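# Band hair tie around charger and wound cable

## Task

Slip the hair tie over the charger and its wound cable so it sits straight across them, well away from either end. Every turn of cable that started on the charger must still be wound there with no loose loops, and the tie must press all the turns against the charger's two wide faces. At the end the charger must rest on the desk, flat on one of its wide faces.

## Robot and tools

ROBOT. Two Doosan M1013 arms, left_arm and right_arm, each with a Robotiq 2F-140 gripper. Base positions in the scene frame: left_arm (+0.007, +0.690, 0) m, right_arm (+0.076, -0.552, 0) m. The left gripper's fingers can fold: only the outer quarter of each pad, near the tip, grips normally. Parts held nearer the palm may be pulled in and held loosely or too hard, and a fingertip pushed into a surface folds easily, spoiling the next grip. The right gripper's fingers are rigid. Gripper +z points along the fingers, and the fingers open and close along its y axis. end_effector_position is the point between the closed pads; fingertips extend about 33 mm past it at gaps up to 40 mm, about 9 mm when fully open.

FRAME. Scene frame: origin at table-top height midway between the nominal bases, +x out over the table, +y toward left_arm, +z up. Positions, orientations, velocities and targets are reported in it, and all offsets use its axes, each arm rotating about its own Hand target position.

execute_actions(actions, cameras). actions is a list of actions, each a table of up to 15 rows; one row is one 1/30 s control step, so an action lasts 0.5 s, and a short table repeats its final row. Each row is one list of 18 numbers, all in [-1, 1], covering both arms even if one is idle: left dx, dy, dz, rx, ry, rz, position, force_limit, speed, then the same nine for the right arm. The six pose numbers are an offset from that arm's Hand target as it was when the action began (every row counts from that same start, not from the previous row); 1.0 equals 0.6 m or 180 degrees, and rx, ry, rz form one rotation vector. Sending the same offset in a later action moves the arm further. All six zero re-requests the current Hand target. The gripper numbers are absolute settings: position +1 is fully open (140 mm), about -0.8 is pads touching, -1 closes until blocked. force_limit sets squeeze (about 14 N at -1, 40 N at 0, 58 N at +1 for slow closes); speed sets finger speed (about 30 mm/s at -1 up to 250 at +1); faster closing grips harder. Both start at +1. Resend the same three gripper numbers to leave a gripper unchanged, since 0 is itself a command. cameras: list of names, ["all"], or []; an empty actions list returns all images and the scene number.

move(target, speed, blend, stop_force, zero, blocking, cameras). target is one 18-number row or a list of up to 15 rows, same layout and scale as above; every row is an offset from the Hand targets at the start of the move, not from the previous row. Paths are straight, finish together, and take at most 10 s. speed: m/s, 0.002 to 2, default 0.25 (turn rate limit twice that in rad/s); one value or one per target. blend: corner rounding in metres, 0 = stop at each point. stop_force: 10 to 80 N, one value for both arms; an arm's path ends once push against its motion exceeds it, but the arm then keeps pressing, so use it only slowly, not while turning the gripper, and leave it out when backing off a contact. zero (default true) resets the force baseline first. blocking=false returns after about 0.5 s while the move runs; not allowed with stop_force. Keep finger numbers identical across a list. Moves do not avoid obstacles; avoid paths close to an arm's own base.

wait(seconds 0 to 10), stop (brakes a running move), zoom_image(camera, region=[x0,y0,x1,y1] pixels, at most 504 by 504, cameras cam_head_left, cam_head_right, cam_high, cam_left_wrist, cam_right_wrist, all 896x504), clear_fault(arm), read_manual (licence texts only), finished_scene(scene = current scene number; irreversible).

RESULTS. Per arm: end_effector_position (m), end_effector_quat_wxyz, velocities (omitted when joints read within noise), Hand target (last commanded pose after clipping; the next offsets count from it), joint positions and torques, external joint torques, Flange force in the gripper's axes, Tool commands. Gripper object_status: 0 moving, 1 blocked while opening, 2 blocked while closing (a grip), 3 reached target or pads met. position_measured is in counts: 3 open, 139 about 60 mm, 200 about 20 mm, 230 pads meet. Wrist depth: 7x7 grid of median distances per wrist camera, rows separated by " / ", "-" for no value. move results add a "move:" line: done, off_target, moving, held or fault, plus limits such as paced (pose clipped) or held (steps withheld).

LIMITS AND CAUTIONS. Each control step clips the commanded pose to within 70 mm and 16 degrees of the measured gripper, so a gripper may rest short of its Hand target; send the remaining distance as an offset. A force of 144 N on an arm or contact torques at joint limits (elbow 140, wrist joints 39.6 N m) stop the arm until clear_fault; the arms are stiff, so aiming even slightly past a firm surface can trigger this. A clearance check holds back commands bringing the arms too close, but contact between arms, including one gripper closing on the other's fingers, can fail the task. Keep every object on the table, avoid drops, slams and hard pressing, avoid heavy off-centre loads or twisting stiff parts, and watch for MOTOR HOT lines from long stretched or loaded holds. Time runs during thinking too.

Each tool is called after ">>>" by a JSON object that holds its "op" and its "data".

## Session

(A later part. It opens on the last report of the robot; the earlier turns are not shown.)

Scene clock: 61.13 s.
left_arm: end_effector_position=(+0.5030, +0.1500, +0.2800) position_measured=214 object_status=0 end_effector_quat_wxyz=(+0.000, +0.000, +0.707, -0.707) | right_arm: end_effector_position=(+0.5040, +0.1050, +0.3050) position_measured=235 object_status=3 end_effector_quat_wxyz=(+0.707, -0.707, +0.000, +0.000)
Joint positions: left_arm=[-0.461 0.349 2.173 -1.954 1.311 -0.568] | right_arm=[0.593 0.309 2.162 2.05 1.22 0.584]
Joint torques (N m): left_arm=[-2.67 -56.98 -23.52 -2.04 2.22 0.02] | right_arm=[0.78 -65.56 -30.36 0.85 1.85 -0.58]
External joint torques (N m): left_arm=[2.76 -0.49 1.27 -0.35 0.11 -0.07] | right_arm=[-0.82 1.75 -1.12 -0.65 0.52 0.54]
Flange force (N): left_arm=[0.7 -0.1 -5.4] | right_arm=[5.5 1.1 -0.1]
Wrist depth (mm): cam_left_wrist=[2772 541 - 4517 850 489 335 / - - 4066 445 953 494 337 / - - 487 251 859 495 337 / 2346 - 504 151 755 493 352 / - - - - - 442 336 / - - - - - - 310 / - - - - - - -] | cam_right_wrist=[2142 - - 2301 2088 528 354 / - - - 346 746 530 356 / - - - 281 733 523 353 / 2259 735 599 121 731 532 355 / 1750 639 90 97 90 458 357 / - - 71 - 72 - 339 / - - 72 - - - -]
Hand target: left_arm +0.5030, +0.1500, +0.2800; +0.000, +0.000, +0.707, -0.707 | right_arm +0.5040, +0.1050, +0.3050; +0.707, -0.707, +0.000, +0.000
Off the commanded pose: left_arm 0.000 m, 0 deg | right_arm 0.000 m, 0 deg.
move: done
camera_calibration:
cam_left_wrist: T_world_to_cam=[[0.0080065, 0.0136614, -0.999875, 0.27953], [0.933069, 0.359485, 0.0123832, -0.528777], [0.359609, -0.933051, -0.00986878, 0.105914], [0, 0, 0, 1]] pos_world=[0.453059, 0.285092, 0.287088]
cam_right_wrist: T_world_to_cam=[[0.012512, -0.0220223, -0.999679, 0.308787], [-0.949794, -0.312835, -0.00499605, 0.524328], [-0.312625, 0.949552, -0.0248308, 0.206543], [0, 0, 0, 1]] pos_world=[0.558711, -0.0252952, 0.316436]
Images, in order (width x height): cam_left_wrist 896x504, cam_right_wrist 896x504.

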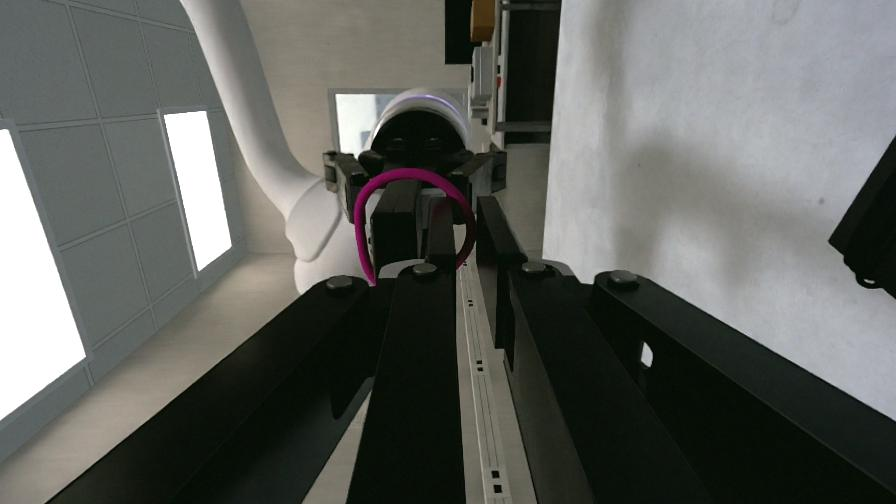

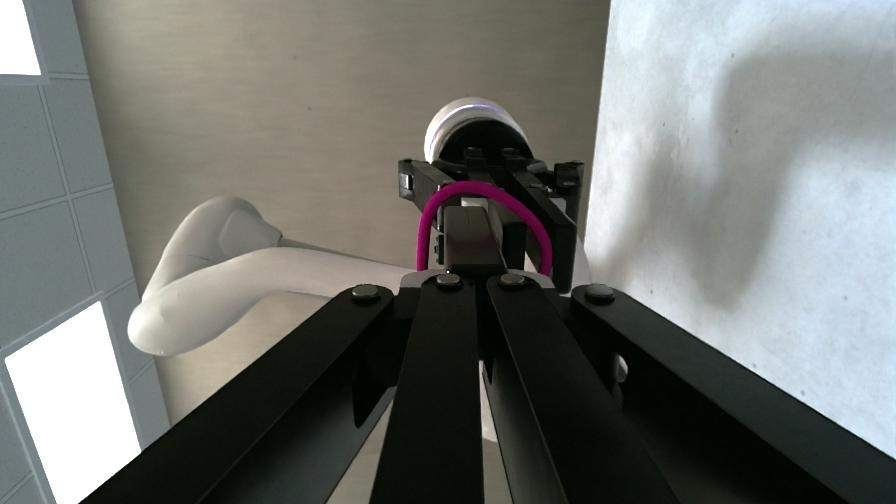

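>>> {"op": "move", "data": {"target": [0,0.03,0,0,0,0,-0.68,-0.3,-1,0,0,0,0,0,0,-1,1,1], "speed": 0.04, "cameras": ["cam_left_wrist","cam_right_wrist"]}}

Scene clock: 63.37 s.
left_arm: end_effector_position=(+0.5030, +0.1680, +0.2800) position_measured=214 object_status=3 end_effector_quat_wxyz=(+0.000, +0.000, +0.707, -0.707) | right_arm: end_effector_position=(+0.5040, +0.1050, +0.3050) position_measured=235 object_status=3 end_effector_quat_wxyz=(+0.707, -0.707, +0.000, +0.000)
Joint positions: left_arm=[-0.431 0.342 2.186 -1.929 1.329 -0.57] | right_arm=[0.593 0.309 2.162 2.05 1.22 0.584]
Joint torques (N m): left_arm=[-1.75 -55.98 -22.88 -2.2 2.24 0.04] | right_arm=[0.33 -65.71 -30.56 0.89 1.87 -0.55]
External joint torques (N m): left_arm=[1.76 -0.49 1.03 -0.12 0.09 -0.08] | right_arm=[-0.35 1.58 -0.92 -0.68 0.51 0.5]
Flange force (N): left_arm=[1.0 -0.4 -3.8] | right_arm=[4.6 1.0 0.2]
Wrist depth (mm): cam_left_wrist=[- 546 4517 3999 830 492 336 / - 3999 4280 2975 953 495 350 / - 4135 526 251 841 499 352 / - 3535 519 170 772 497 323 / - - - - - 436 337 / - - - - - - 312 / - - - - - - -] | cam_right_wrist=[2239 - - 2199 834 531 355 / 2219 - - 2239 2161 530 354 / - - - 294 722 526 357 / - 737 614 119 718 530 353 / 2616 645 90 97 90 467 353 / 1868 - 71 - 72 - 340 / - - 72 - - - -]
Hand target: left_arm +0.5030, +0.1680, +0.2800; +0.000, +0.000, +0.707, -0.707 | right_arm +0.5040, +0.1050, +0.3050; +0.707, -0.707, +0.000, +0.000
Off the commanded pose: left_arm 0.000 m, 0 deg | right_arm 0.000 m, 0 deg.
move: done
camera_calibration:
cam_left_wrist: T_world_to_cam=[[0.0080065, 0.0136614, -0.999875, 0.279284], [0.933069, 0.359485, 0.0123832, -0.535248], [0.359609, -0.933051, -0.00986878, 0.122709], [0, 0, 0, 1]] pos_world=[0.453059, 0.303092, 0.287088]
cam_right_wrist: T_world_to_cam=[[0.012512, -0.0220223, -0.999679, 0.308787], [-0.949794, -0.312835, -0.00499605, 0.524328], [-0.312625, 0.949552, -0.0248308, 0.206543], [0, 0, 0, 1]] pos_world=[0.558711, -0.0252952, 0.316436]
Images, in order (width x height): cam_left_wrist 896x504, cam_right_wrist 896x504.

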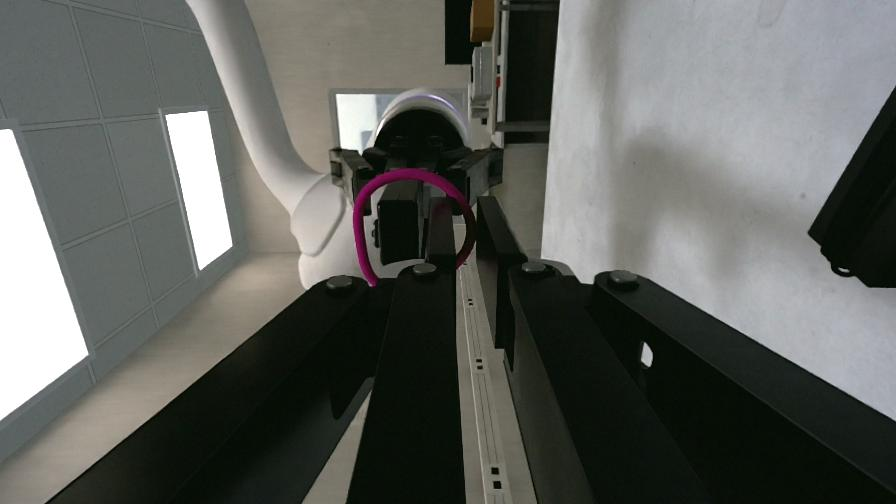

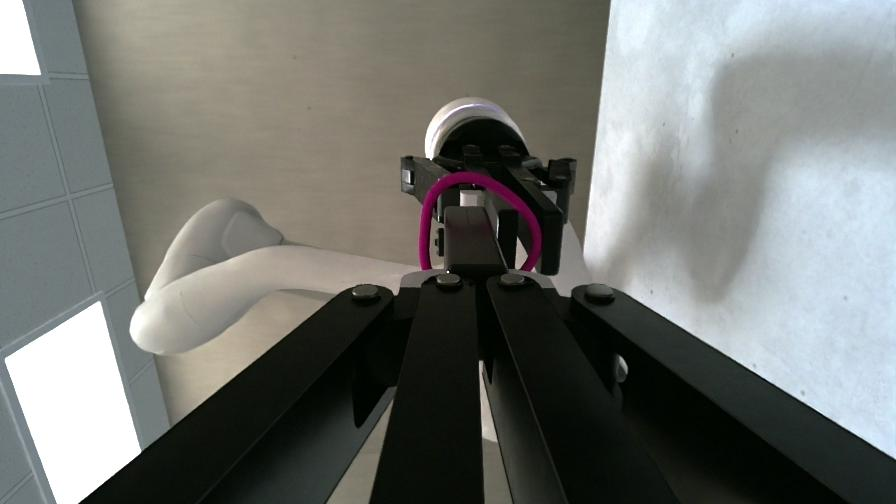

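>>> {"op": "move", "data": {"target": [0,0,0,0,0,0,-0.68,-0.3,-1,0,0.045,0,0,0,0,-1,1,1], "speed": 0.05, "cameras": ["cam_left_wrist","cam_right_wrist"]}}

>>> {"op": "move", "data": {"target": [0,0,-0.0117,0,0,0,-0.56,-0.3,-1,0,0,0,0,0,0,-1,1,1], "speed": 0.05, "cameras": ["cam_left_wrist","cam_right_wrist"]}}

Scene clock: 70.23 s.
left_arm: end_effector_position=(+0.5030, +0.1680, +0.2800) position_measured=214 object_status=3 end_effector_quat_wxyz=(+0.000, +0.000, +0.707, -0.707) | right_arm: end_effector_position=(+0.5040, +0.1319, +0.3050) position_measured=235 object_status=3 end_effector_quat_wxyz=(+0.707, -0.707, +0.000, +0.000)
Joint positions: left_arm=[-0.431 0.342 2.186 -1.929 1.329 -0.57] | right_arm=[0.633 0.329 2.131 2.082 1.192 0.582]
Joint torques (N m): left_arm=[-2.94 -56.38 -23.25 -1.97 2.22 0.02] | right_arm=[1.9 -68.1 -30.52 0.8 1.89 -0.52]
External joint torques (N m): left_arm=[3.05 -0.24 1.29 -0.36 0.11 -0.06] | right_arm=[-1.95 1.85 -1.29 -0.72 0.49 0.47]
Flange force (N): left_arm=[0.4 0.3 -5.8] | right_arm=[7.0 1.2 -1.3]
Wrist depth (mm): cam_left_wrist=[- 534 - 3812 953 496 337 / - 519 4206 439 964 496 335 / 2392 2804 500 250 871 494 353 / 3485 - 488 144 770 501 324 / - - - - - 440 337 / - - - - - - 310 / - - - - - - -] | cam_right_wrist=[- 2367 2259 - 1926 525 355 / - - - 341 760 534 356 / 2142 - - 270 737 531 359 / 2180 724 802 121 218 529 355 / 2322 624 90 97 90 464 356 / 2142 - 71 - 72 - 338 / - - 72 - - - -]
Hand target: left_arm +0.5030, +0.1680, +0.2800; +0.000, +0.000, +0.707, -0.707 | right_arm +0.5040, +0.1320, +0.3050; +0.707, -0.707, +0.000, +0.000
Off the commanded pose: left_arm 0.000 m, 0 deg | right_arm 0.000 m, 0 deg.
move: done
camera_calibration:
cam_left_wrist: T_world_to_cam=[[0.0080065, 0.0136614, -0.999875, 0.279284], [0.933069, 0.359485, 0.0123832, -0.535248], [0.359609, -0.933051, -0.00986878, 0.122709], [0, 0, 0, 1]] pos_world=[0.453059, 0.303092, 0.287088]
cam_right_wrist: T_world_to_cam=[[0.012512, -0.0220223, -0.999679, 0.309382], [-0.949794, -0.312835, -0.00499605, 0.532775], [-0.312625, 0.949552, -0.0248308, 0.180906], [0, 0, 0, 1]] pos_world=[0.558711, 0.00170483, 0.316436]
Images, in order (width x height): cam_left_wrist 896x504, cam_right_wrist 896x504.

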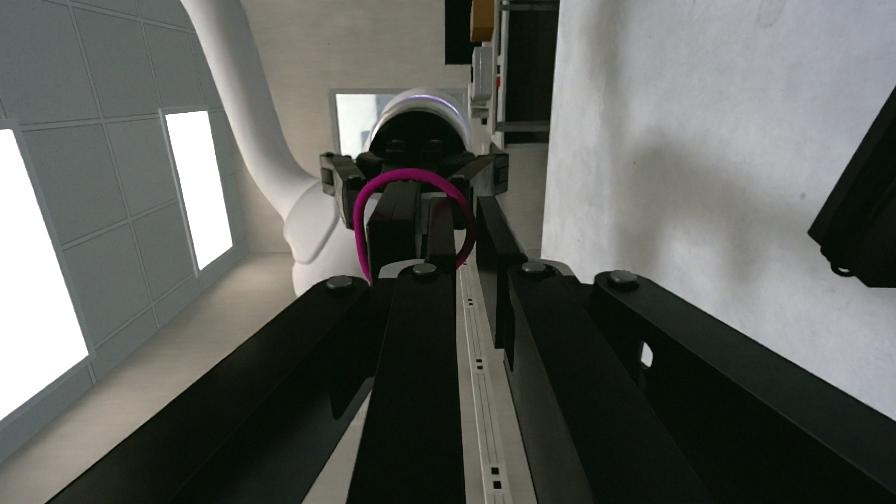

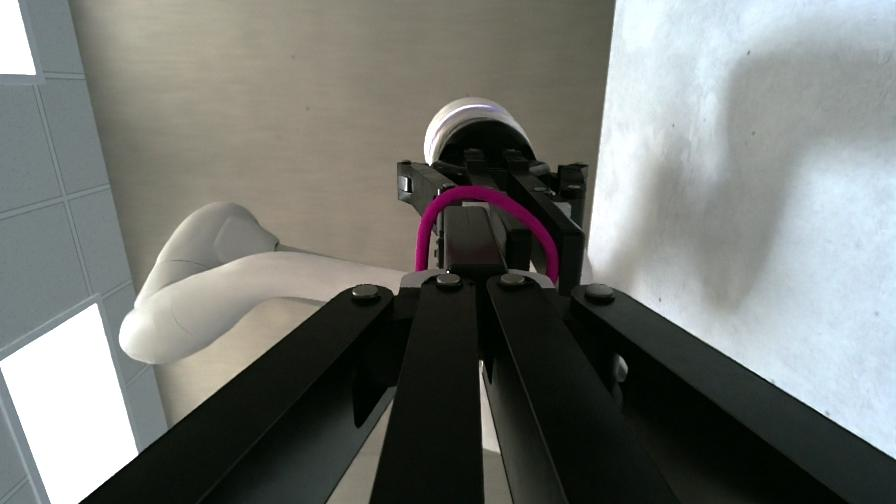

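Scene clock: 70.93 s.
left_arm: end_effector_position=(+0.5030, +0.1680, +0.2730) position_measured=200 object_status=3 end_effector_quat_wxyz=(+0.000, +0.000, +0.707, -0.707) | right_arm: end_effector_position=(+0.5040, +0.1320, +0.3050) position_measured=235 object_status=3 end_effector_quat_wxyz=(+0.707, -0.707, +0.000, +0.000)
Joint positions: left_arm=[-0.431 0.353 2.189 -1.932 1.335 -0.556] | right_arm=[0.634 0.329 2.131 2.082 1.192 0.582]
Joint torques (N m): left_arm=[-2.43 -59.29 -22.5 -1.99 2.25 -0.25] | right_arm=[0.42 -67.96 -30.79 0.68 1.9 -0.59]
External joint torques (N m): left_arm=[2.52 2.36 1.11 -0.29 0.08 0.2] | right_arm=[-0.28 2.33 -0.84 -0.63 0.47 0.54]
Flange force (N): left_arm=[-2.1 4.9 -3.8] | right_arm=[5.0 2.0 1.1]
Wrist depth (mm): cam_left_wrist=[2392 533 - 3485 816 479 327 / 2541 534 3485 441 931 480 343 / - 3812 497 276 824 482 341 / 2870 3253 145 145 741 487 283 / - - 92 - - 403 331 / - - - - - - - / - - - - - - -] | cam_right_wrist=[- - - - 809 532 354 / - - - 384 894 536 354 / - - - 281 278 528 356 / - 729 586 119 150 525 355 / - 624 90 97 90 461 357 / - - 71 - 72 - 337 / - - 71 - - - -]
Hand target: left_arm +0.5030, +0.1680, +0.2730; +0.000, +0.000, +0.707, -0.707 | right_arm +0.5040, +0.1320, +0.3050; +0.707, -0.707, +0.000, +0.000
Off the commanded pose: left_arm 0.000 m, 0 deg | right_arm 0.000 m, 0 deg.
move: done
camera_calibration:
cam_left_wrist: T_world_to_cam=[[0.0080065, 0.0136614, -0.999875, 0.272283], [0.933069, 0.359485, 0.0123832, -0.535197], [0.359609, -0.933051, -0.00986878, 0.122734], [0, 0, 0, 1]] pos_world=[0.453059, 0.303192, 0.280088]
cam_right_wrist: T_world_to_cam=[[0.012512, -0.0220223, -0.999679, 0.309382], [-0.949794, -0.312835, -0.00499605, 0.532775], [-0.312625, 0.949552, -0.0248308, 0.180906], [0, 0, 0, 1]] pos_world=[0.558711, 0.00170483, 0.316436]
Images, in order (width x height): cam_left_wrist 896x504, cam_right_wrist 896x504.

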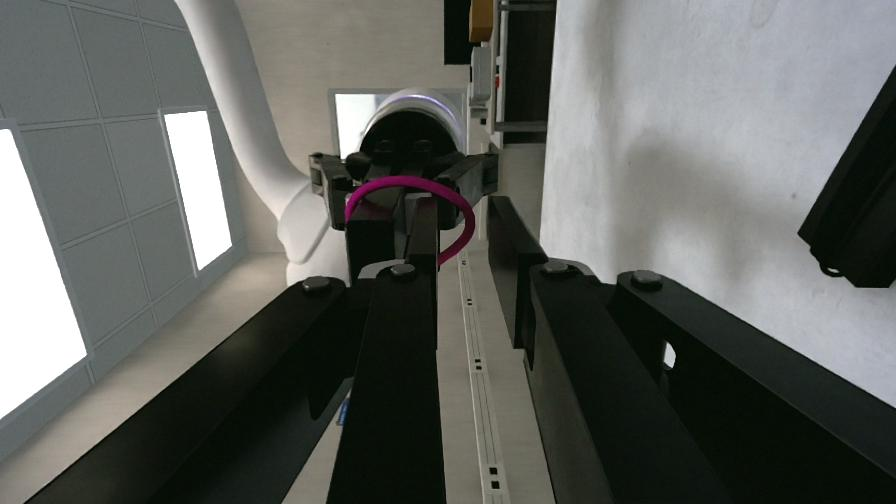

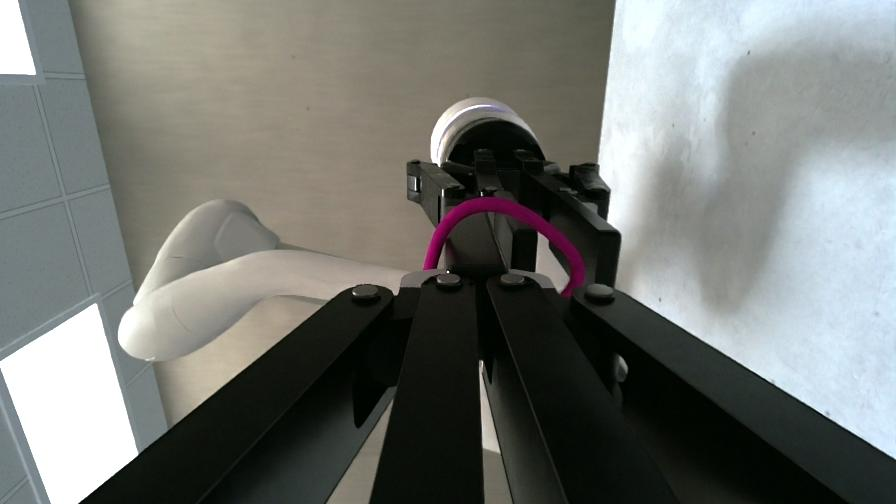

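>>> {"op": "move", "data": {"target": [0,0.1667,0,0,0,0,-0.56,-0.3,-1,0,0,0,0,0,0,-1,1,1], "speed": 0.12, "cameras": ["cam_right_wrist"]}}

>>> {"op": "move", "data": {"target": [0,0,0,0,0,0,-0.56,-0.3,-1,0,0,0,0,0,0,-0.5,1,-1], "cameras": ["cam_right_wrist","cam_left_wrist"]}}

Scene clock: 73.77 s.
left_arm: end_effector_position=(+0.5030, +0.2680, +0.2730) position_measured=200 object_status=3 end_effector_quat_wxyz=(+0.000, +0.000, +0.707, -0.707) | right_arm: end_effector_position=(+0.5040, +0.1320, +0.3050) position_measured=235 object_status=3 end_effector_quat_wxyz=(+0.707, -0.707, +0.000, +0.000)
Joint positions: left_arm=[-0.248 0.323 2.239 -1.778 1.438 -0.566] | right_arm=[0.634 0.329 2.131 2.082 1.192 0.582]
Joint torques (N m): left_arm=[-2.44 -52.38 -21.33 -1.67 2.23 -0.03] | right_arm=[0.59 -67.73 -30.97 0.78 1.91 -0.56]
External joint torques (N m): left_arm=[2.31 -0.6 1.27 -0.3 0.13 -0.02] | right_arm=[-0.71 1.69 -0.81 -0.71 0.46 0.51]
Flange force (N): left_arm=[2.0 -0.4 -4.6] | right_arm=[4.9 1.1 -0.1]
Wrist depth (mm): cam_left_wrist=[2681 579 3485 4135 833 483 315 / - - 634 2837 931 519 297 / - - 585 3696 931 519 327 / - - 594 136 730 491 329 / - - 92 - - 401 328 / - - - - - - - / - - - - - - -] | cam_right_wrist=[- - 2054 2322 817 530 353 / - - - 435 772 528 354 / - - - 312 593 531 356 / - 746 656 119 731 533 355 / - 685 90 97 90 463 354 / - - 71 - 72 - 338 / - - 71 - - - -]
Hand target: left_arm +0.5030, +0.2680, +0.2730; +0.000, +0.000, +0.707, -0.707 | right_arm +0.5040, +0.1320, +0.3050; +0.707, -0.707, +0.000, +0.000
Off the commanded pose: left_arm 0.000 m, 0 deg | right_arm 0.000 m, 0 deg.
move: done
camera_calibration:
cam_right_wrist: T_world_to_cam=[[0.012512, -0.0220223, -0.999679, 0.309382], [-0.949794, -0.312835, -0.00499605, 0.532775], [-0.312625, 0.949552, -0.0248308, 0.180906], [0, 0, 0, 1]] pos_world=[0.558711, 0.00170483, 0.316436]
Images, in order (width x height): cam_right_wrist 896x504.

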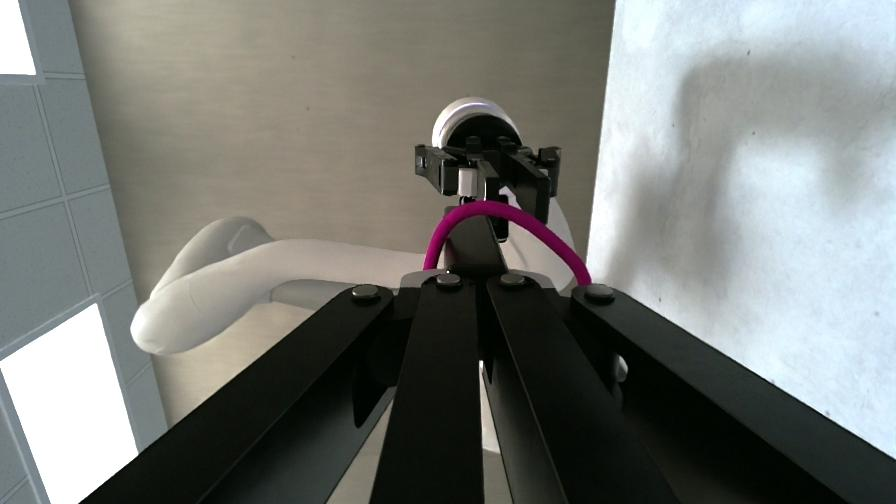

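Scene clock: 74.93 s.
left_arm: end_effector_position=(+0.5030, +0.2680, +0.2730) position_measured=200 object_status=3 end_effector_quat_wxyz=(+0.000, +0.000, +0.707, -0.707) | right_arm: end_effector_position=(+0.5040, +0.1320, +0.3050) position_measured=192 object_status=0 end_effector_quat_wxyz=(+0.707, -0.707, +0.000, +0.000)
Joint positions: left_arm=[-0.248 0.323 2.239 -1.778 1.438 -0.566] | right_arm=[0.634 0.329 2.131 2.082 1.192 0.582]
Joint torques (N m): left_arm=[-2.59 -52.37 -21.29 -1.65 2.23 0.07] | right_arm=[0.37 -68.23 -30.78 0.75 1.9 -0.55]
External joint torques (N m): left_arm=[2.62 -0.44 1.25 -0.31 0.1 -0.12] | right_arm=[-0.15 1.81 -1.02 -0.7 0.49 0.51]
Flange force (N): left_arm=[1.6 -0.3 -5.2] | right_arm=[4.7 1.2 1.0]
Wrist depth (mm): cam_left_wrist=[3641 691 - 3127 1056 486 317 / 2323 - 637 529 821 482 309 / 3342 5303 582 339 928 519 328 / 2415 3696 574 136 739 485 331 / 2323 - 92 - - 401 329 / - - - - - - - / - - - - - - -] | cam_right_wrist=[- - - - - 524 354 / 3765 - - 450 857 526 353 / 1926 - - 311 589 530 353 / - 755 639 133 731 523 357 / 1988 668 90 146 97 95 355 / - - 76 - 68 81 311 / - - - - - - -]
Hand target: left_arm +0.5030, +0.2680, +0.2730; +0.000, +0.000, +0.707, -0.707 | right_arm +0.5040, +0.1320, +0.3050; +0.707, -0.707, +0.000, +0.000
Off the commanded pose: left_arm 0.000 m, 0 deg | right_arm 0.000 m, 0 deg.
move: done
camera_calibration:
cam_left_wrist: T_world_to_cam=[[0.0080065, 0.0136614, -0.999875, 0.270817], [0.933069, 0.359485, 0.0123832, -0.571144], [0.359609, -0.933051, -0.00986878, 0.216038], [0, 0, 0, 1]] pos_world=[0.453059, 0.403192, 0.279988]
cam_right_wrist: T_world_to_cam=[[0.012512, -0.0220223, -0.999679, 0.309382], [-0.949794, -0.312835, -0.00499605, 0.532775], [-0.312625, 0.949552, -0.0248308, 0.180906], [0, 0, 0, 1]] pos_world=[0.558711, 0.00170483, 0.316436]
Images, in order (width x height): cam_left_wrist 896x504, cam_right_wrist 896x504.

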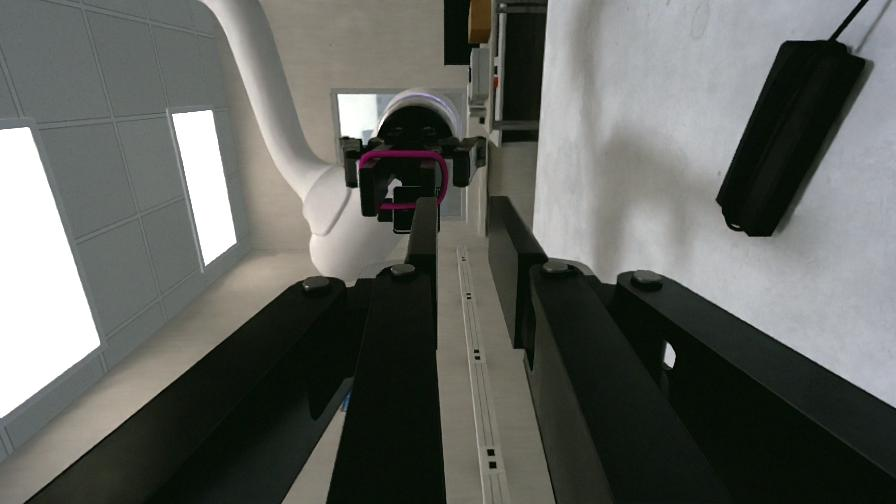

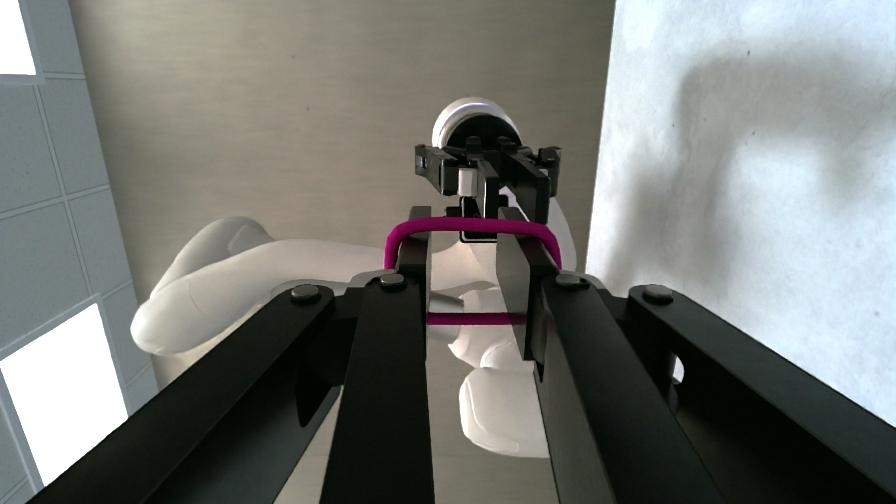

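Ring captured, square. Widen to gap 72.

>>> {"op": "move", "data": {"target": [0,0,0,0,0,0,-0.56,-0.3,-1,0,0,0,0,0,0,-0.3,1,-1]}}

>>> {"op": "move", "data": {"target": [0,0,0,0,0,0,-0.56,-0.3,-1,0,0,0,0,0,0,0.07,1,-1], "cameras": ["cam_right_wrist","cam_left_wrist"]}}

Scene clock: 76.93 s.
left_arm: end_effector_position=(+0.5030, +0.2680, +0.2730) position_measured=200 object_status=3 end_effector_quat_wxyz=(+0.000, +0.000, +0.707, -0.707) | right_arm: end_effector_position=(+0.5040, +0.1320, +0.3050) position_measured=167 object_status=0 end_effector_quat_wxyz=(+0.707, -0.707, +0.000, +0.000)
Joint positions: left_arm=[-0.248 0.323 2.239 -1.778 1.438 -0.566] | right_arm=[0.634 0.329 2.131 2.082 1.192 0.582]
Joint torques (N m): left_arm=[-2.64 -52.47 -21.38 -1.7 2.21 0] | right_arm=[0.44 -67.9 -30.83 0.69 1.87 -0.46]
External joint torques (N m): left_arm=[2.67 -0.63 1.14 -0.28 0.14 -0.05] | right_arm=[-0.33 1.51 -0.97 -0.64 0.52 0.41]
Flange force (N): left_arm=[1.6 -0.6 -5.3] | right_arm=[4.4 1.0 0.5]
Wrist depth (mm): cam_left_wrist=[- 645 - 3872 946 453 314 / - - 4603 537 938 484 313 / - - 567 385 921 516 329 / - - 591 135 744 480 326 / - - 92 - - 405 328 / - - - - - - - / - - - - - - -] | cam_right_wrist=[- - - - - 523 354 / 2239 - - 473 842 529 355 / 2389 2413 - 311 592 525 355 / - 784 657 606 167 533 356 / 2161 84 90 904 98 96 354 / - 67 - 767 - 68 68 / - - - - - - 66]
Hand target: left_arm +0.5030, +0.2680, +0.2730; +0.000, +0.000, +0.707, -0.707 | right_arm +0.5040, +0.1320, +0.3050; +0.707, -0.707, +0.000, +0.000
Off the commanded pose: left_arm 0.000 m, 0 deg | right_arm 0.000 m, 0 deg.
move: done

Scene clock: 78.13 s.
left_arm: end_effector_position=(+0.5030, +0.2680, +0.2730) position_measured=200 object_status=3 end_effector_quat_wxyz=(+0.000, +0.000, +0.707, -0.707) | right_arm: end_effector_position=(+0.5040, +0.1320, +0.3050) position_measured=121 object_status=0 end_effector_quat_wxyz=(+0.707, -0.707, +0.000, +0.000)
Joint positions: left_arm=[-0.248 0.323 2.239 -1.778 1.438 -0.566] | right_arm=[0.634 0.329 2.131 2.082 1.192 0.582]
Joint torques (N m): left_arm=[-2.71 -52.29 -21.48 -1.68 2.16 -0.06] | right_arm=[0.71 -68.22 -30.79 0.74 1.95 -0.56]
External joint torques (N m): left_arm=[2.73 -0.71 1.4 -0.29 0.19 0.01] | right_arm=[-0.67 1.66 -1.07 -0.68 0.42 0.51]
Flange force (N): left_arm=[2.2 -0.4 -5.6] | right_arm=[5.2 0.9 0.3]
Wrist depth (mm): cam_left_wrist=[2159 652 - 4066 816 480 313 / 2085 - 629 531 938 521 310 / - - 317 379 942 514 330 / - 3812 594 136 739 487 327 / - - 92 - - 401 329 / - - - - - - - / - - - - - - -] | cam_right_wrist=[1941 - - 2460 - 524 353 / 2180 - - 485 781 525 354 / 2106 - - 348 742 530 358 / 2219 845 129 609 147 528 355 / - 89 117 884 131 94 310 / - - 2824 794 765 - 72 / - - - - - - -]
Hand target: left_arm +0.5030, +0.2680, +0.2730; +0.000, +0.000, +0.707, -0.707 | right_arm +0.5040, +0.1320, +0.3050; +0.707, -0.707, +0.000, +0.000
Off the commanded pose: left_arm 0.000 m, 0 deg | right_arm 0.000 m, 0 deg.
move: done
camera_calibration:
cam_left_wrist: T_world_to_cam=[[0.0080065, 0.0136614, -0.999875, 0.270817], [0.933069, 0.359485, 0.0123832, -0.571144], [0.359609, -0.933051, -0.00986878, 0.216038], [0, 0, 0, 1]] pos_world=[0.453059, 0.403192, 0.279988]
cam_right_wrist: T_world_to_cam=[[0.012512, -0.0220223, -0.999679, 0.309382], [-0.949794, -0.312835, -0.00499605, 0.532775], [-0.312625, 0.949552, -0.0248308, 0.180906], [0, 0, 0, 1]] pos_world=[0.558711, 0.00170483, 0.316436]
Images, in order (width x height): cam_left_wrist 896x504, cam_right_wrist 896x504.

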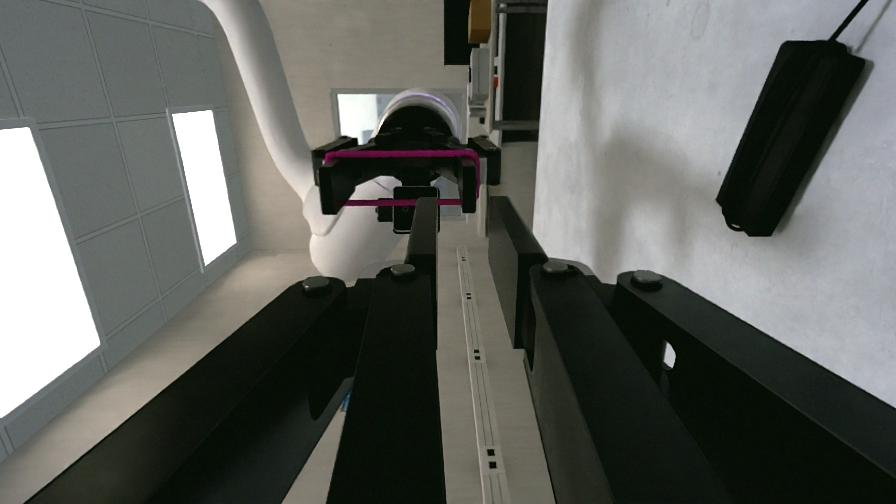

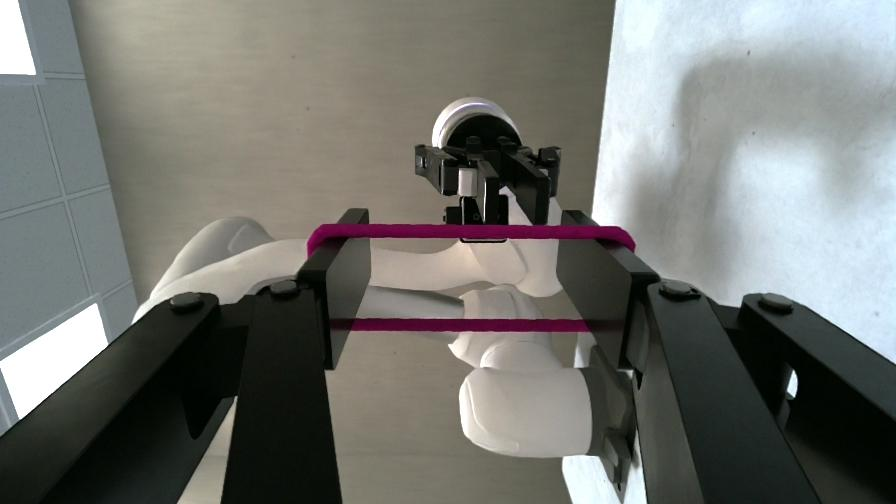

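>>> {"op": "move", "data": {"target": [[-0.05,0,0.03,0.4965,-0.0698,-0.0698,0.2,0,1,0,-0.35,0.02,0,0,0,0.07,1,-1],[-0.0967,-0.3533,-0.1883,0.4965,-0.0698,-0.0698,0.2,0,1,-0.0067,-0.5867,0.0417,0,-0.5,0,0.07,1,-1]], "blend": [0.03,0], "speed": 0.35, "cameras": ["cam_right_wrist","cam_left_wrist"]}}

Scene clock: 93.40 s.
left_arm: end_effector_position=(+0.4449, +0.0561, +0.1600) position_measured=104 object_status=3 end_effector_quat_wxyz=(+0.000, +0.139, +0.990, +0.000) | right_arm: end_effector_position=(+0.5000, -0.2200, +0.3300) position_measured=121 object_status=3 end_effector_quat_wxyz=(+0.500, -0.500, -0.500, -0.500)
Joint positions: left_arm=[-1.012 0.428 1.555 -0.001 1.159 -2.302] | right_arm=[-0.075 0.121 2.35 1.507 1.622 -0.902]
Joint torques (N m): left_arm=[-2.64 -81.24 -39.42 4.11 -0.13 -0.02] | right_arm=[0.53 -45.39 -29.1 2.52 1.7 -0.5]
External joint torques (N m): left_arm=[2.62 0.21 1.13 -0.21 0.16 0.02] | right_arm=[-0.68 2.89 -0.83 -0.57 0.51 0.5]
Flange force (N): left_arm=[-0.7 3.9 1.0] | right_arm=[-3.3 5.4 -3.4]
Wrist depth (mm): cam_left_wrist=[264 263 264 265 267 268 270 / 275 278 278 278 279 282 285 / 290 290 290 274 296 298 300 / 308 305 142 289 166 309 317 / - - 326 305 332 90 - / - - 353 355 356 - - / - - 379 382 385 - -] | cam_right_wrist=[2436 - 350 343 428 - 1593 / - - 359 367 - - 1525 / - 900 1018 403 - - - / - 978 130 952 131 - 1668 / 815 89 118 731 131 93 91 / - - 563 597 603 - 72 / - - 480 464 487 - -]
Hand target: left_arm +0.4449, +0.0561, +0.1600; +0.000, +0.139, +0.990, +0.000 | right_arm +0.5000, -0.2201, +0.3300; +0.500, -0.500, -0.500, -0.500
Off the commanded pose: left_arm 0.000 m, 0 deg | right_arm 0.000 m, 0 deg.
move: done
camera_calibration:
cam_left_wrist: T_world_to_cam=[[0.283384, 0.958907, 0.0138111, -0.176492], [0.893486, -0.269228, 0.359443, -0.442059], [0.348391, -0.0895205, -0.933065, 0.143462], [0, 0, 0, 1]] pos_world=[0.395008, 0.0630681, 0.295192]
cam_right_wrist: T_world_to_cam=[[0.99968, -0.0220552, 0.0124176, -0.500911], [0.00489609, -0.312834, -0.949795, 0.253421], [0.0248326, 0.949552, -0.312626, 0.440762], [0, 0, 0, 1]] pos_world=[0.488564, -0.350295, 0.384711]
Images, in order (width x height): cam_left_wrist 896x504, cam_right_wrist 896x504.

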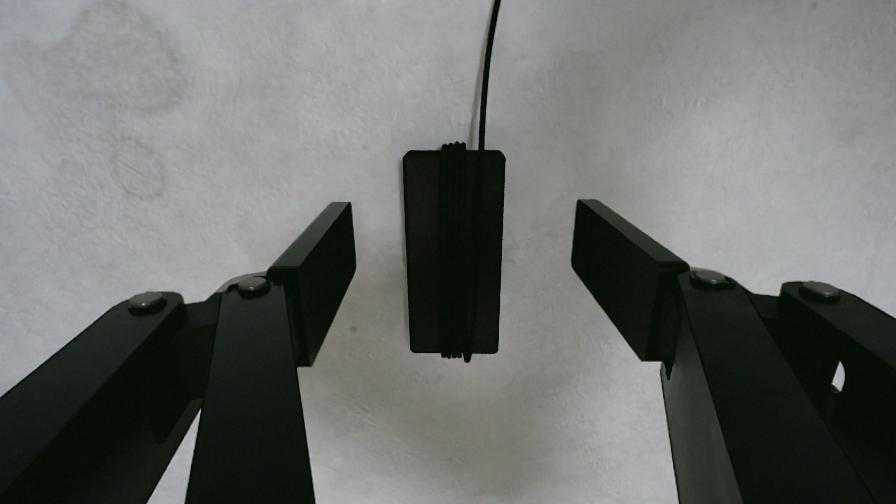

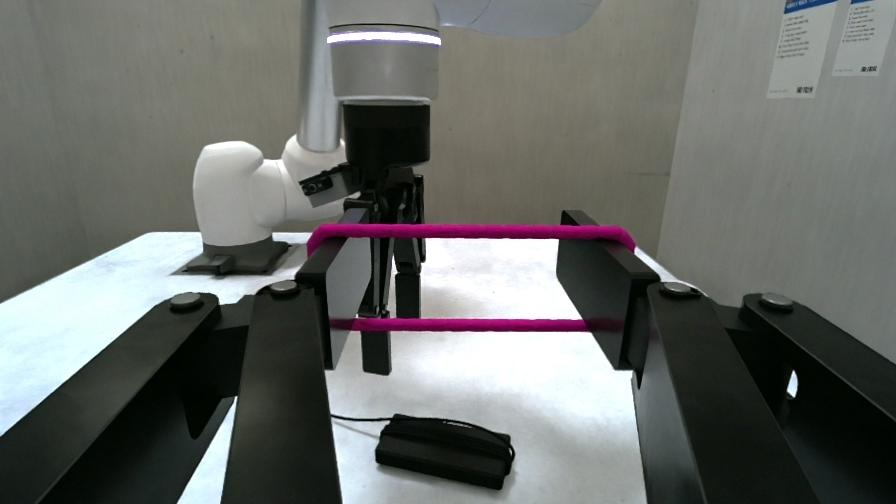

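>>> {"op": "move", "data": {"target": [-0.0048,0.0014,-0.2033,0,0,0,0.2,0,1,0,0,0,0,0,0,0.07,1,-1], "speed": 0.12, "cameras": ["cam_left_wrist"]}}

>>> {"op": "move", "data": {"target": [0,0,0,0,0,0,-1,0,-1,0,0,0,0,0,0,0.07,1,-1], "cameras": ["cam_left_wrist","cam_right_wrist"]}}

Scene clock: 104.50 s.
left_arm: end_effector_position=(+0.4421, +0.0569, +0.0381) position_measured=104 object_status=3 end_effector_quat_wxyz=(+0.000, +0.139, +0.990, +0.000) | right_arm: end_effector_position=(+0.5000, -0.2201, +0.3300) position_measured=121 object_status=3 end_effector_quat_wxyz=(+0.500, -0.500, -0.500, -0.500)
Joint positions: left_arm=[-1.015 0.521 1.658 -0.001 0.962 -2.304] | right_arm=[-0.075 0.121 2.35 1.507 1.622 -0.902]
Joint torques (N m): left_arm=[-2.4 -86.5 -35.23 3.74 -0.07 0.07] | right_arm=[0.72 -45.18 -28.86 2.55 1.73 -0.49]
External joint torques (N m): left_arm=[2.49 1.24 1.16 -0.26 0.11 -0.07] | right_arm=[-0.71 2.34 -1.09 -0.62 0.49 0.49]
Flange force (N): left_arm=[-1.5 2.9 1.7] | right_arm=[-2.2 5.1 -3.5]
Wrist depth (mm): cam_left_wrist=[151 153 153 156 155 156 157 / 159 160 162 162 163 164 166 / 169 170 171 169 171 173 174 / 179 180 141 150 155 180 187 / - - 193 162 167 90 - / - - 206 171 202 - - / - - 220 188 221 - -] | cam_right_wrist=[- - 329 352 - - 1624 / 2389 - 347 362 423 3404 - / 2616 941 978 381 - - - / 1010 998 129 948 130 - - / 804 89 118 694 131 93 86 / - - 409 596 594 - 72 / - - 464 455 488 - -]
Hand target: left_arm +0.4421, +0.0569, +0.0380; +0.000, +0.139, +0.990, +0.000 | right_arm +0.5000, -0.2201, +0.3300; +0.500, -0.500, -0.500, -0.500
Off the commanded pose: left_arm 0.000 m, 0 deg | right_arm 0.000 m, 0 deg.
move: done
camera_calibration:
cam_left_wrist: T_world_to_cam=[[0.28341, 0.958899, 0.0138209, -0.174792], [0.893478, -0.269255, 0.359443, -0.395485], [0.348391, -0.0895209, -0.933065, 0.0306753], [0, 0, 0, 1]] pos_world=[0.392208, 0.063868, 0.173192]
Images, in order (width x height): cam_left_wrist 896x504.

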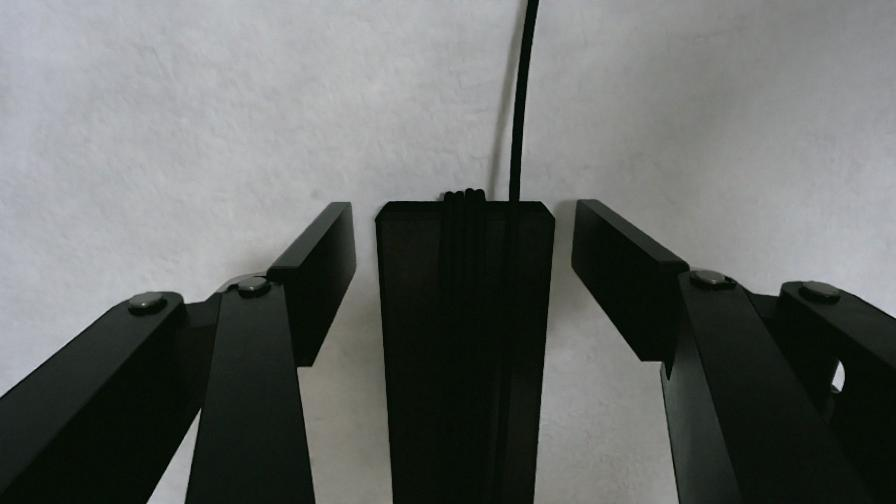

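Scene clock: 105.70 s.
left_arm: end_effector_position=(+0.4421, +0.0569, +0.0380) position_measured=139 object_status=0 end_effector_quat_wxyz=(+0.000, +0.139, +0.990, +0.000) | right_arm: end_effector_position=(+0.5000, -0.2201, +0.3300) position_measured=121 object_status=3 end_effector_quat_wxyz=(+0.500, -0.500, -0.500, -0.500)
Joint positions: left_arm=[-1.015 0.521 1.659 -0.001 0.962 -2.304] | right_arm=[-0.075 0.121 2.35 1.507 1.622 -0.902]
Joint torques (N m): left_arm=[-2.07 -85.94 -35.4 3.93 -0.21 0] | right_arm=[0.89 -45.54 -29.01 2.47 1.74 -0.46]
External joint torques (N m): left_arm=[2.27 -0.13 0.97 -0.42 0.23 0] | right_arm=[-0.96 2.81 -1.01 -0.53 0.48 0.46]
Flange force (N): left_arm=[-0.4 3.5 0.1] | right_arm=[-3.1 5.5 -3.9]
Wrist depth (mm): cam_left_wrist=[151 154 152 156 155 156 157 / 159 160 162 163 164 165 165 / 168 169 170 169 171 173 175 / 179 180 134 153 151 182 187 / 188 - - 162 161 90 194 / - - 205 170 178 - - / - - - 188 216 - -] | cam_right_wrist=[- - 333 351 - - 1690 / - 2510 357 363 431 2344 1583 / - 959 986 393 - - - / - 982 130 938 131 - - / 809 89 118 696 131 94 86 / - - 418 569 599 - 72 / - - 480 467 483 - -]
Hand target: left_arm +0.4421, +0.0569, +0.0380; +0.000, +0.139, +0.990, +0.000 | right_arm +0.5000, -0.2201, +0.3300; +0.500, -0.500, -0.500, -0.500
Off the commanded pose: left_arm 0.000 m, 0 deg | right_arm 0.000 m, 0 deg.
move: done
camera_calibration:
cam_left_wrist: T_world_to_cam=[[0.28341, 0.958899, 0.0138209, -0.174792], [0.893478, -0.269255, 0.359443, -0.395485], [0.348391, -0.0895209, -0.933065, 0.0306753], [0, 0, 0, 1]] pos_world=[0.392208, 0.063868, 0.173192]
cam_right_wrist: T_world_to_cam=[[0.999679, -0.0220223, 0.012512, -0.500935], [0.00499605, -0.312835, -0.949794, 0.253371], [0.0248308, 0.949552, -0.312625, 0.440762], [0, 0, 0, 1]] pos_world=[0.488564, -0.350295, 0.384711]
Images, in order (width x height): cam_left_wrist 896x504, cam_right_wrist 896x504.

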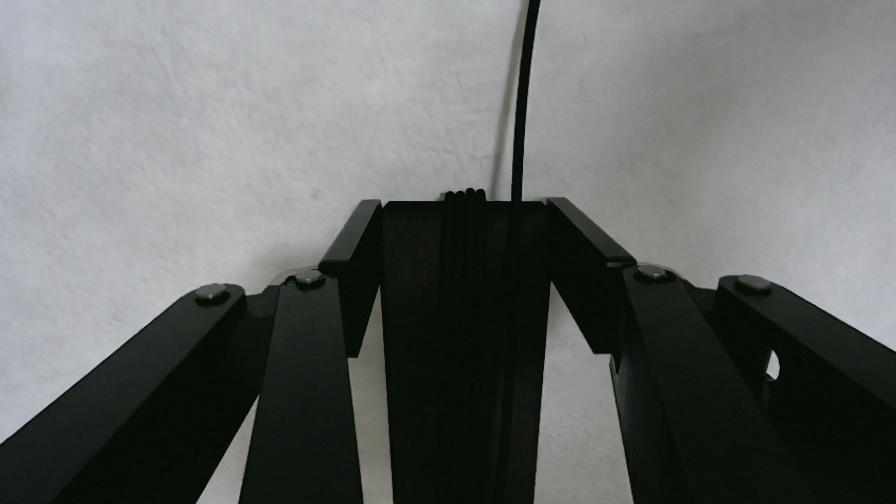

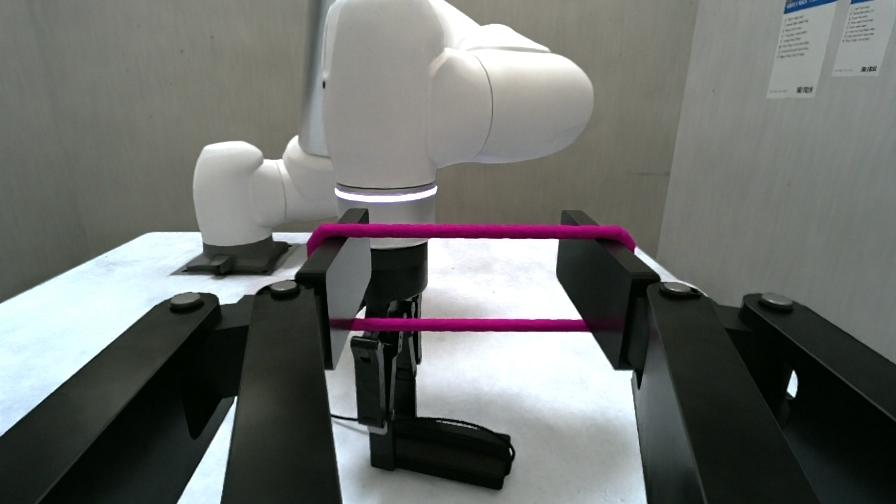

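>>> {"op": "move", "data": {"target": [[0,0,0.15,0,0,0,-1,0,-1,0,0,0,0,0,0,0.13,1,-1],[0.044,0.0718,0.3867,0,0,-0.4111,-1,0,-1,0,0,0,0,0,0,0.13,1,-1]], "blend": [0.04,0], "speed": 0.25, "cameras": ["cam_left_wrist","cam_right_wrist"]}}

>>> {"op": "move", "data": {"target": [0,0,0,0,0,0,-1,0,-1,-0.0525,0.2,-0.1408,0,0,0,0.13,1,-1], "speed": 0.2, "cameras": ["cam_left_wrist","cam_right_wrist"]}}

Scene clock: 118.53 s.
left_arm: end_effector_position=(+0.4685, +0.1000, +0.2700) position_measured=139 object_status=2 end_effector_quat_wxyz=(+0.000, +0.707, +0.707, +0.000) | right_arm: end_effector_position=(+0.5000, -0.2201, +0.3300) position_measured=113 object_status=3 end_effector_quat_wxyz=(+0.500, -0.500, -0.500, -0.500)
Joint positions: left_arm=[-0.955 0.338 1.476 0 1.328 -0.953] | right_arm=[-0.075 0.121 2.35 1.507 1.622 -0.902]
Joint torques (N m): left_arm=[-2.19 -77.39 -43.38 4.33 -0.27 -0.15] | right_arm=[0.37 -45.3 -29.14 2.51 1.69 -0.47]
External joint torques (N m): left_arm=[2.05 2.93 2.96 -0.15 0.3 0.15] | right_arm=[-0.4 2.43 -0.86 -0.58 0.53 0.47]
Flange force (N): left_arm=[3.0 1.4 4.5] | right_arm=[-2.5 4.8 -2.8]
Wrist depth (mm): cam_left_wrist=[360 361 364 365 367 369 371 / 382 379 382 387 387 392 393 / 402 403 405 405 403 413 409 / 425 428 134 151 149 432 438 / 444 - - 163 159 90 459 / - - - 173 170 - - / - - - 188 - - -] | cam_right_wrist=[- 2672 872 401 - - 1657 / - - 971 410 - - - / - 952 1035 - - - - / - 1002 128 377 138 - - / - 92 138 735 139 92 86 / - - 594 596 593 - 73 / - - 482 480 483 - -]
Hand target: left_arm +0.4685, +0.1000, +0.2700; +0.000, +0.707, +0.707, +0.000 | right_arm +0.5000, -0.2201, +0.3300; +0.500, -0.500, -0.500, -0.500
Off the commanded pose: left_arm 0.000 m, 0 deg | right_arm 0.000 m, 0 deg.
move: done; blend cut to 0 m at target 1
camera_calibration:
cam_left_wrist: T_world_to_cam=[[0.999871, -0.00803095, 0.0138836, -0.465774], [-0.0124859, -0.933069, 0.35948, -0.0000859035], [0.0100673, -0.359608, -0.933049, 0.427303], [0, 0, 0, 1]] pos_world=[0.461412, 0.149841, 0.405192]
cam_right_wrist: T_world_to_cam=[[0.999679, -0.0220223, 0.012512, -0.500935], [0.00499605, -0.312835, -0.949794, 0.253371], [0.0248308, 0.949552, -0.312625, 0.440762], [0, 0, 0, 1]] pos_world=[0.488564, -0.350295, 0.384711]
Images, in order (width x height): cam_left_wrist 896x504, cam_right_wrist 896x504.

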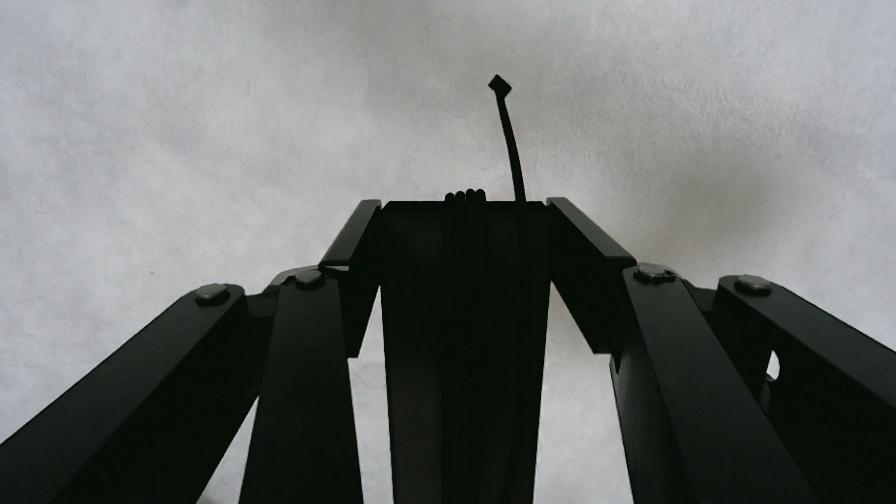

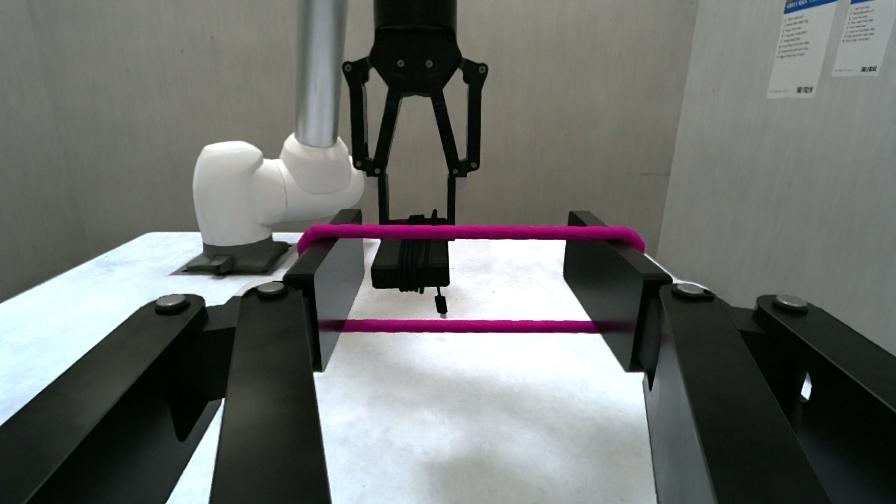

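Scene clock: 119.77 s.
left_arm: end_effector_position=(+0.4685, +0.1000, +0.2700) position_measured=139 object_status=2 end_effector_quat_wxyz=(+0.000, +0.707, +0.707, +0.000) | right_arm: end_effector_position=(+0.4685, -0.1001, +0.2455) position_measured=113 object_status=3 end_effector_quat_wxyz=(+0.500, -0.500, -0.500, -0.500)
Joint positions: left_arm=[-0.955 0.338 1.476 0 1.328 -0.953] | right_arm=[0.219 0.273 2.422 1.763 1.48 -1.133]
Joint torques (N m): left_arm=[-2.73 -77.25 -43.29 4.34 -0.28 0.02] | right_arm=[-0.65 -53.66 -22.36 1.25 2.08 -0.45]
External joint torques (N m): left_arm=[2.63 2.37 2.7 -0.14 0.31 -0.02] | right_arm=[0.64 2.26 -0.66 -0.42 0.48 0.45]
Flange force (N): left_arm=[3.5 1.6 3.9] | right_arm=[-3.7 3.7 1.2]
Wrist depth (mm): cam_left_wrist=[361 362 361 366 365 369 371 / 379 384 382 385 391 389 395 / 401 403 403 402 405 413 416 / 423 427 135 151 150 429 438 / 442 - - 165 159 90 466 / - - - 174 170 - - / - - - 188 - - -] | cam_right_wrist=[- - 804 295 - - 1614 / - 815 884 315 - - - / - 848 924 214 - - - / 779 848 128 742 138 779 - / - 92 138 567 139 94 86 / - - 464 464 469 - 74 / - - 374 376 378 - -]
Hand target: left_arm +0.4685, +0.1000, +0.2700; +0.000, +0.707, +0.707, +0.000 | right_arm +0.4685, -0.1001, +0.2455; +0.500, -0.500, -0.500, -0.500
Off the commanded pose: left_arm 0.000 m, 0 deg | right_arm 0.000 m, 0 deg.
move: done
camera_calibration:
cam_left_wrist: T_world_to_cam=[[0.999871, -0.00803095, 0.0138836, -0.465774], [-0.0124859, -0.933069, 0.35948, -0.0000859035], [0.0100673, -0.359608, -0.933049, 0.427303], [0, 0, 0, 1]] pos_world=[0.461412, 0.149841, 0.405192]
cam_right_wrist: T_world_to_cam=[[0.999679, -0.0220223, 0.012512, -0.465745], [0.00499605, -0.312835, -0.949794, 0.210811], [0.0248308, 0.949552, -0.312625, 0.301181], [0, 0, 0, 1]] pos_world=[0.457064, -0.230295, 0.300211]
Images, in order (width x height): cam_left_wrist 896x504, cam_right_wrist 896x504.

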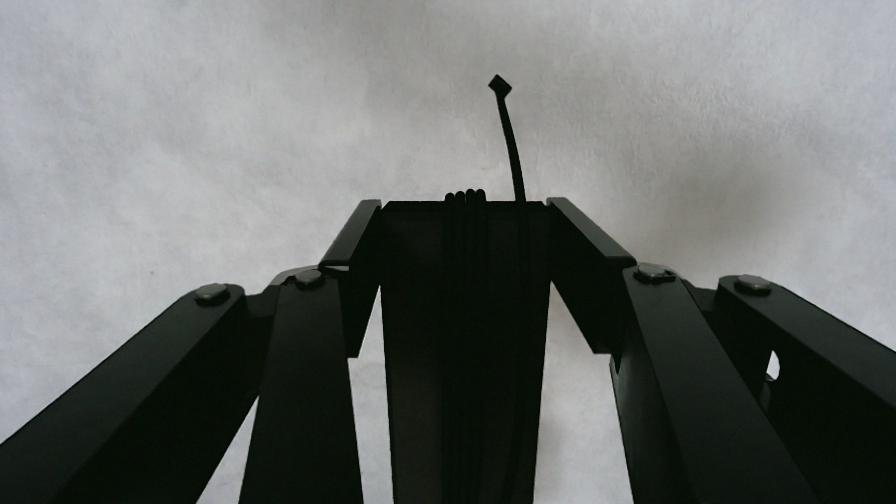

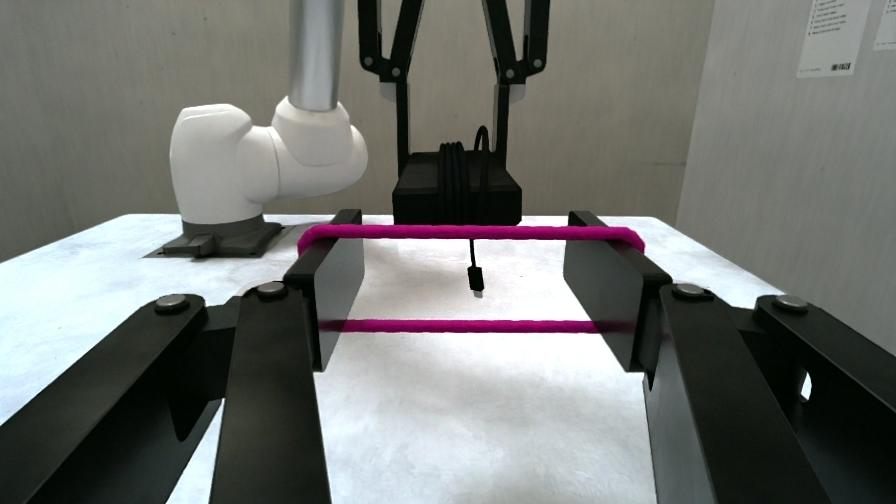

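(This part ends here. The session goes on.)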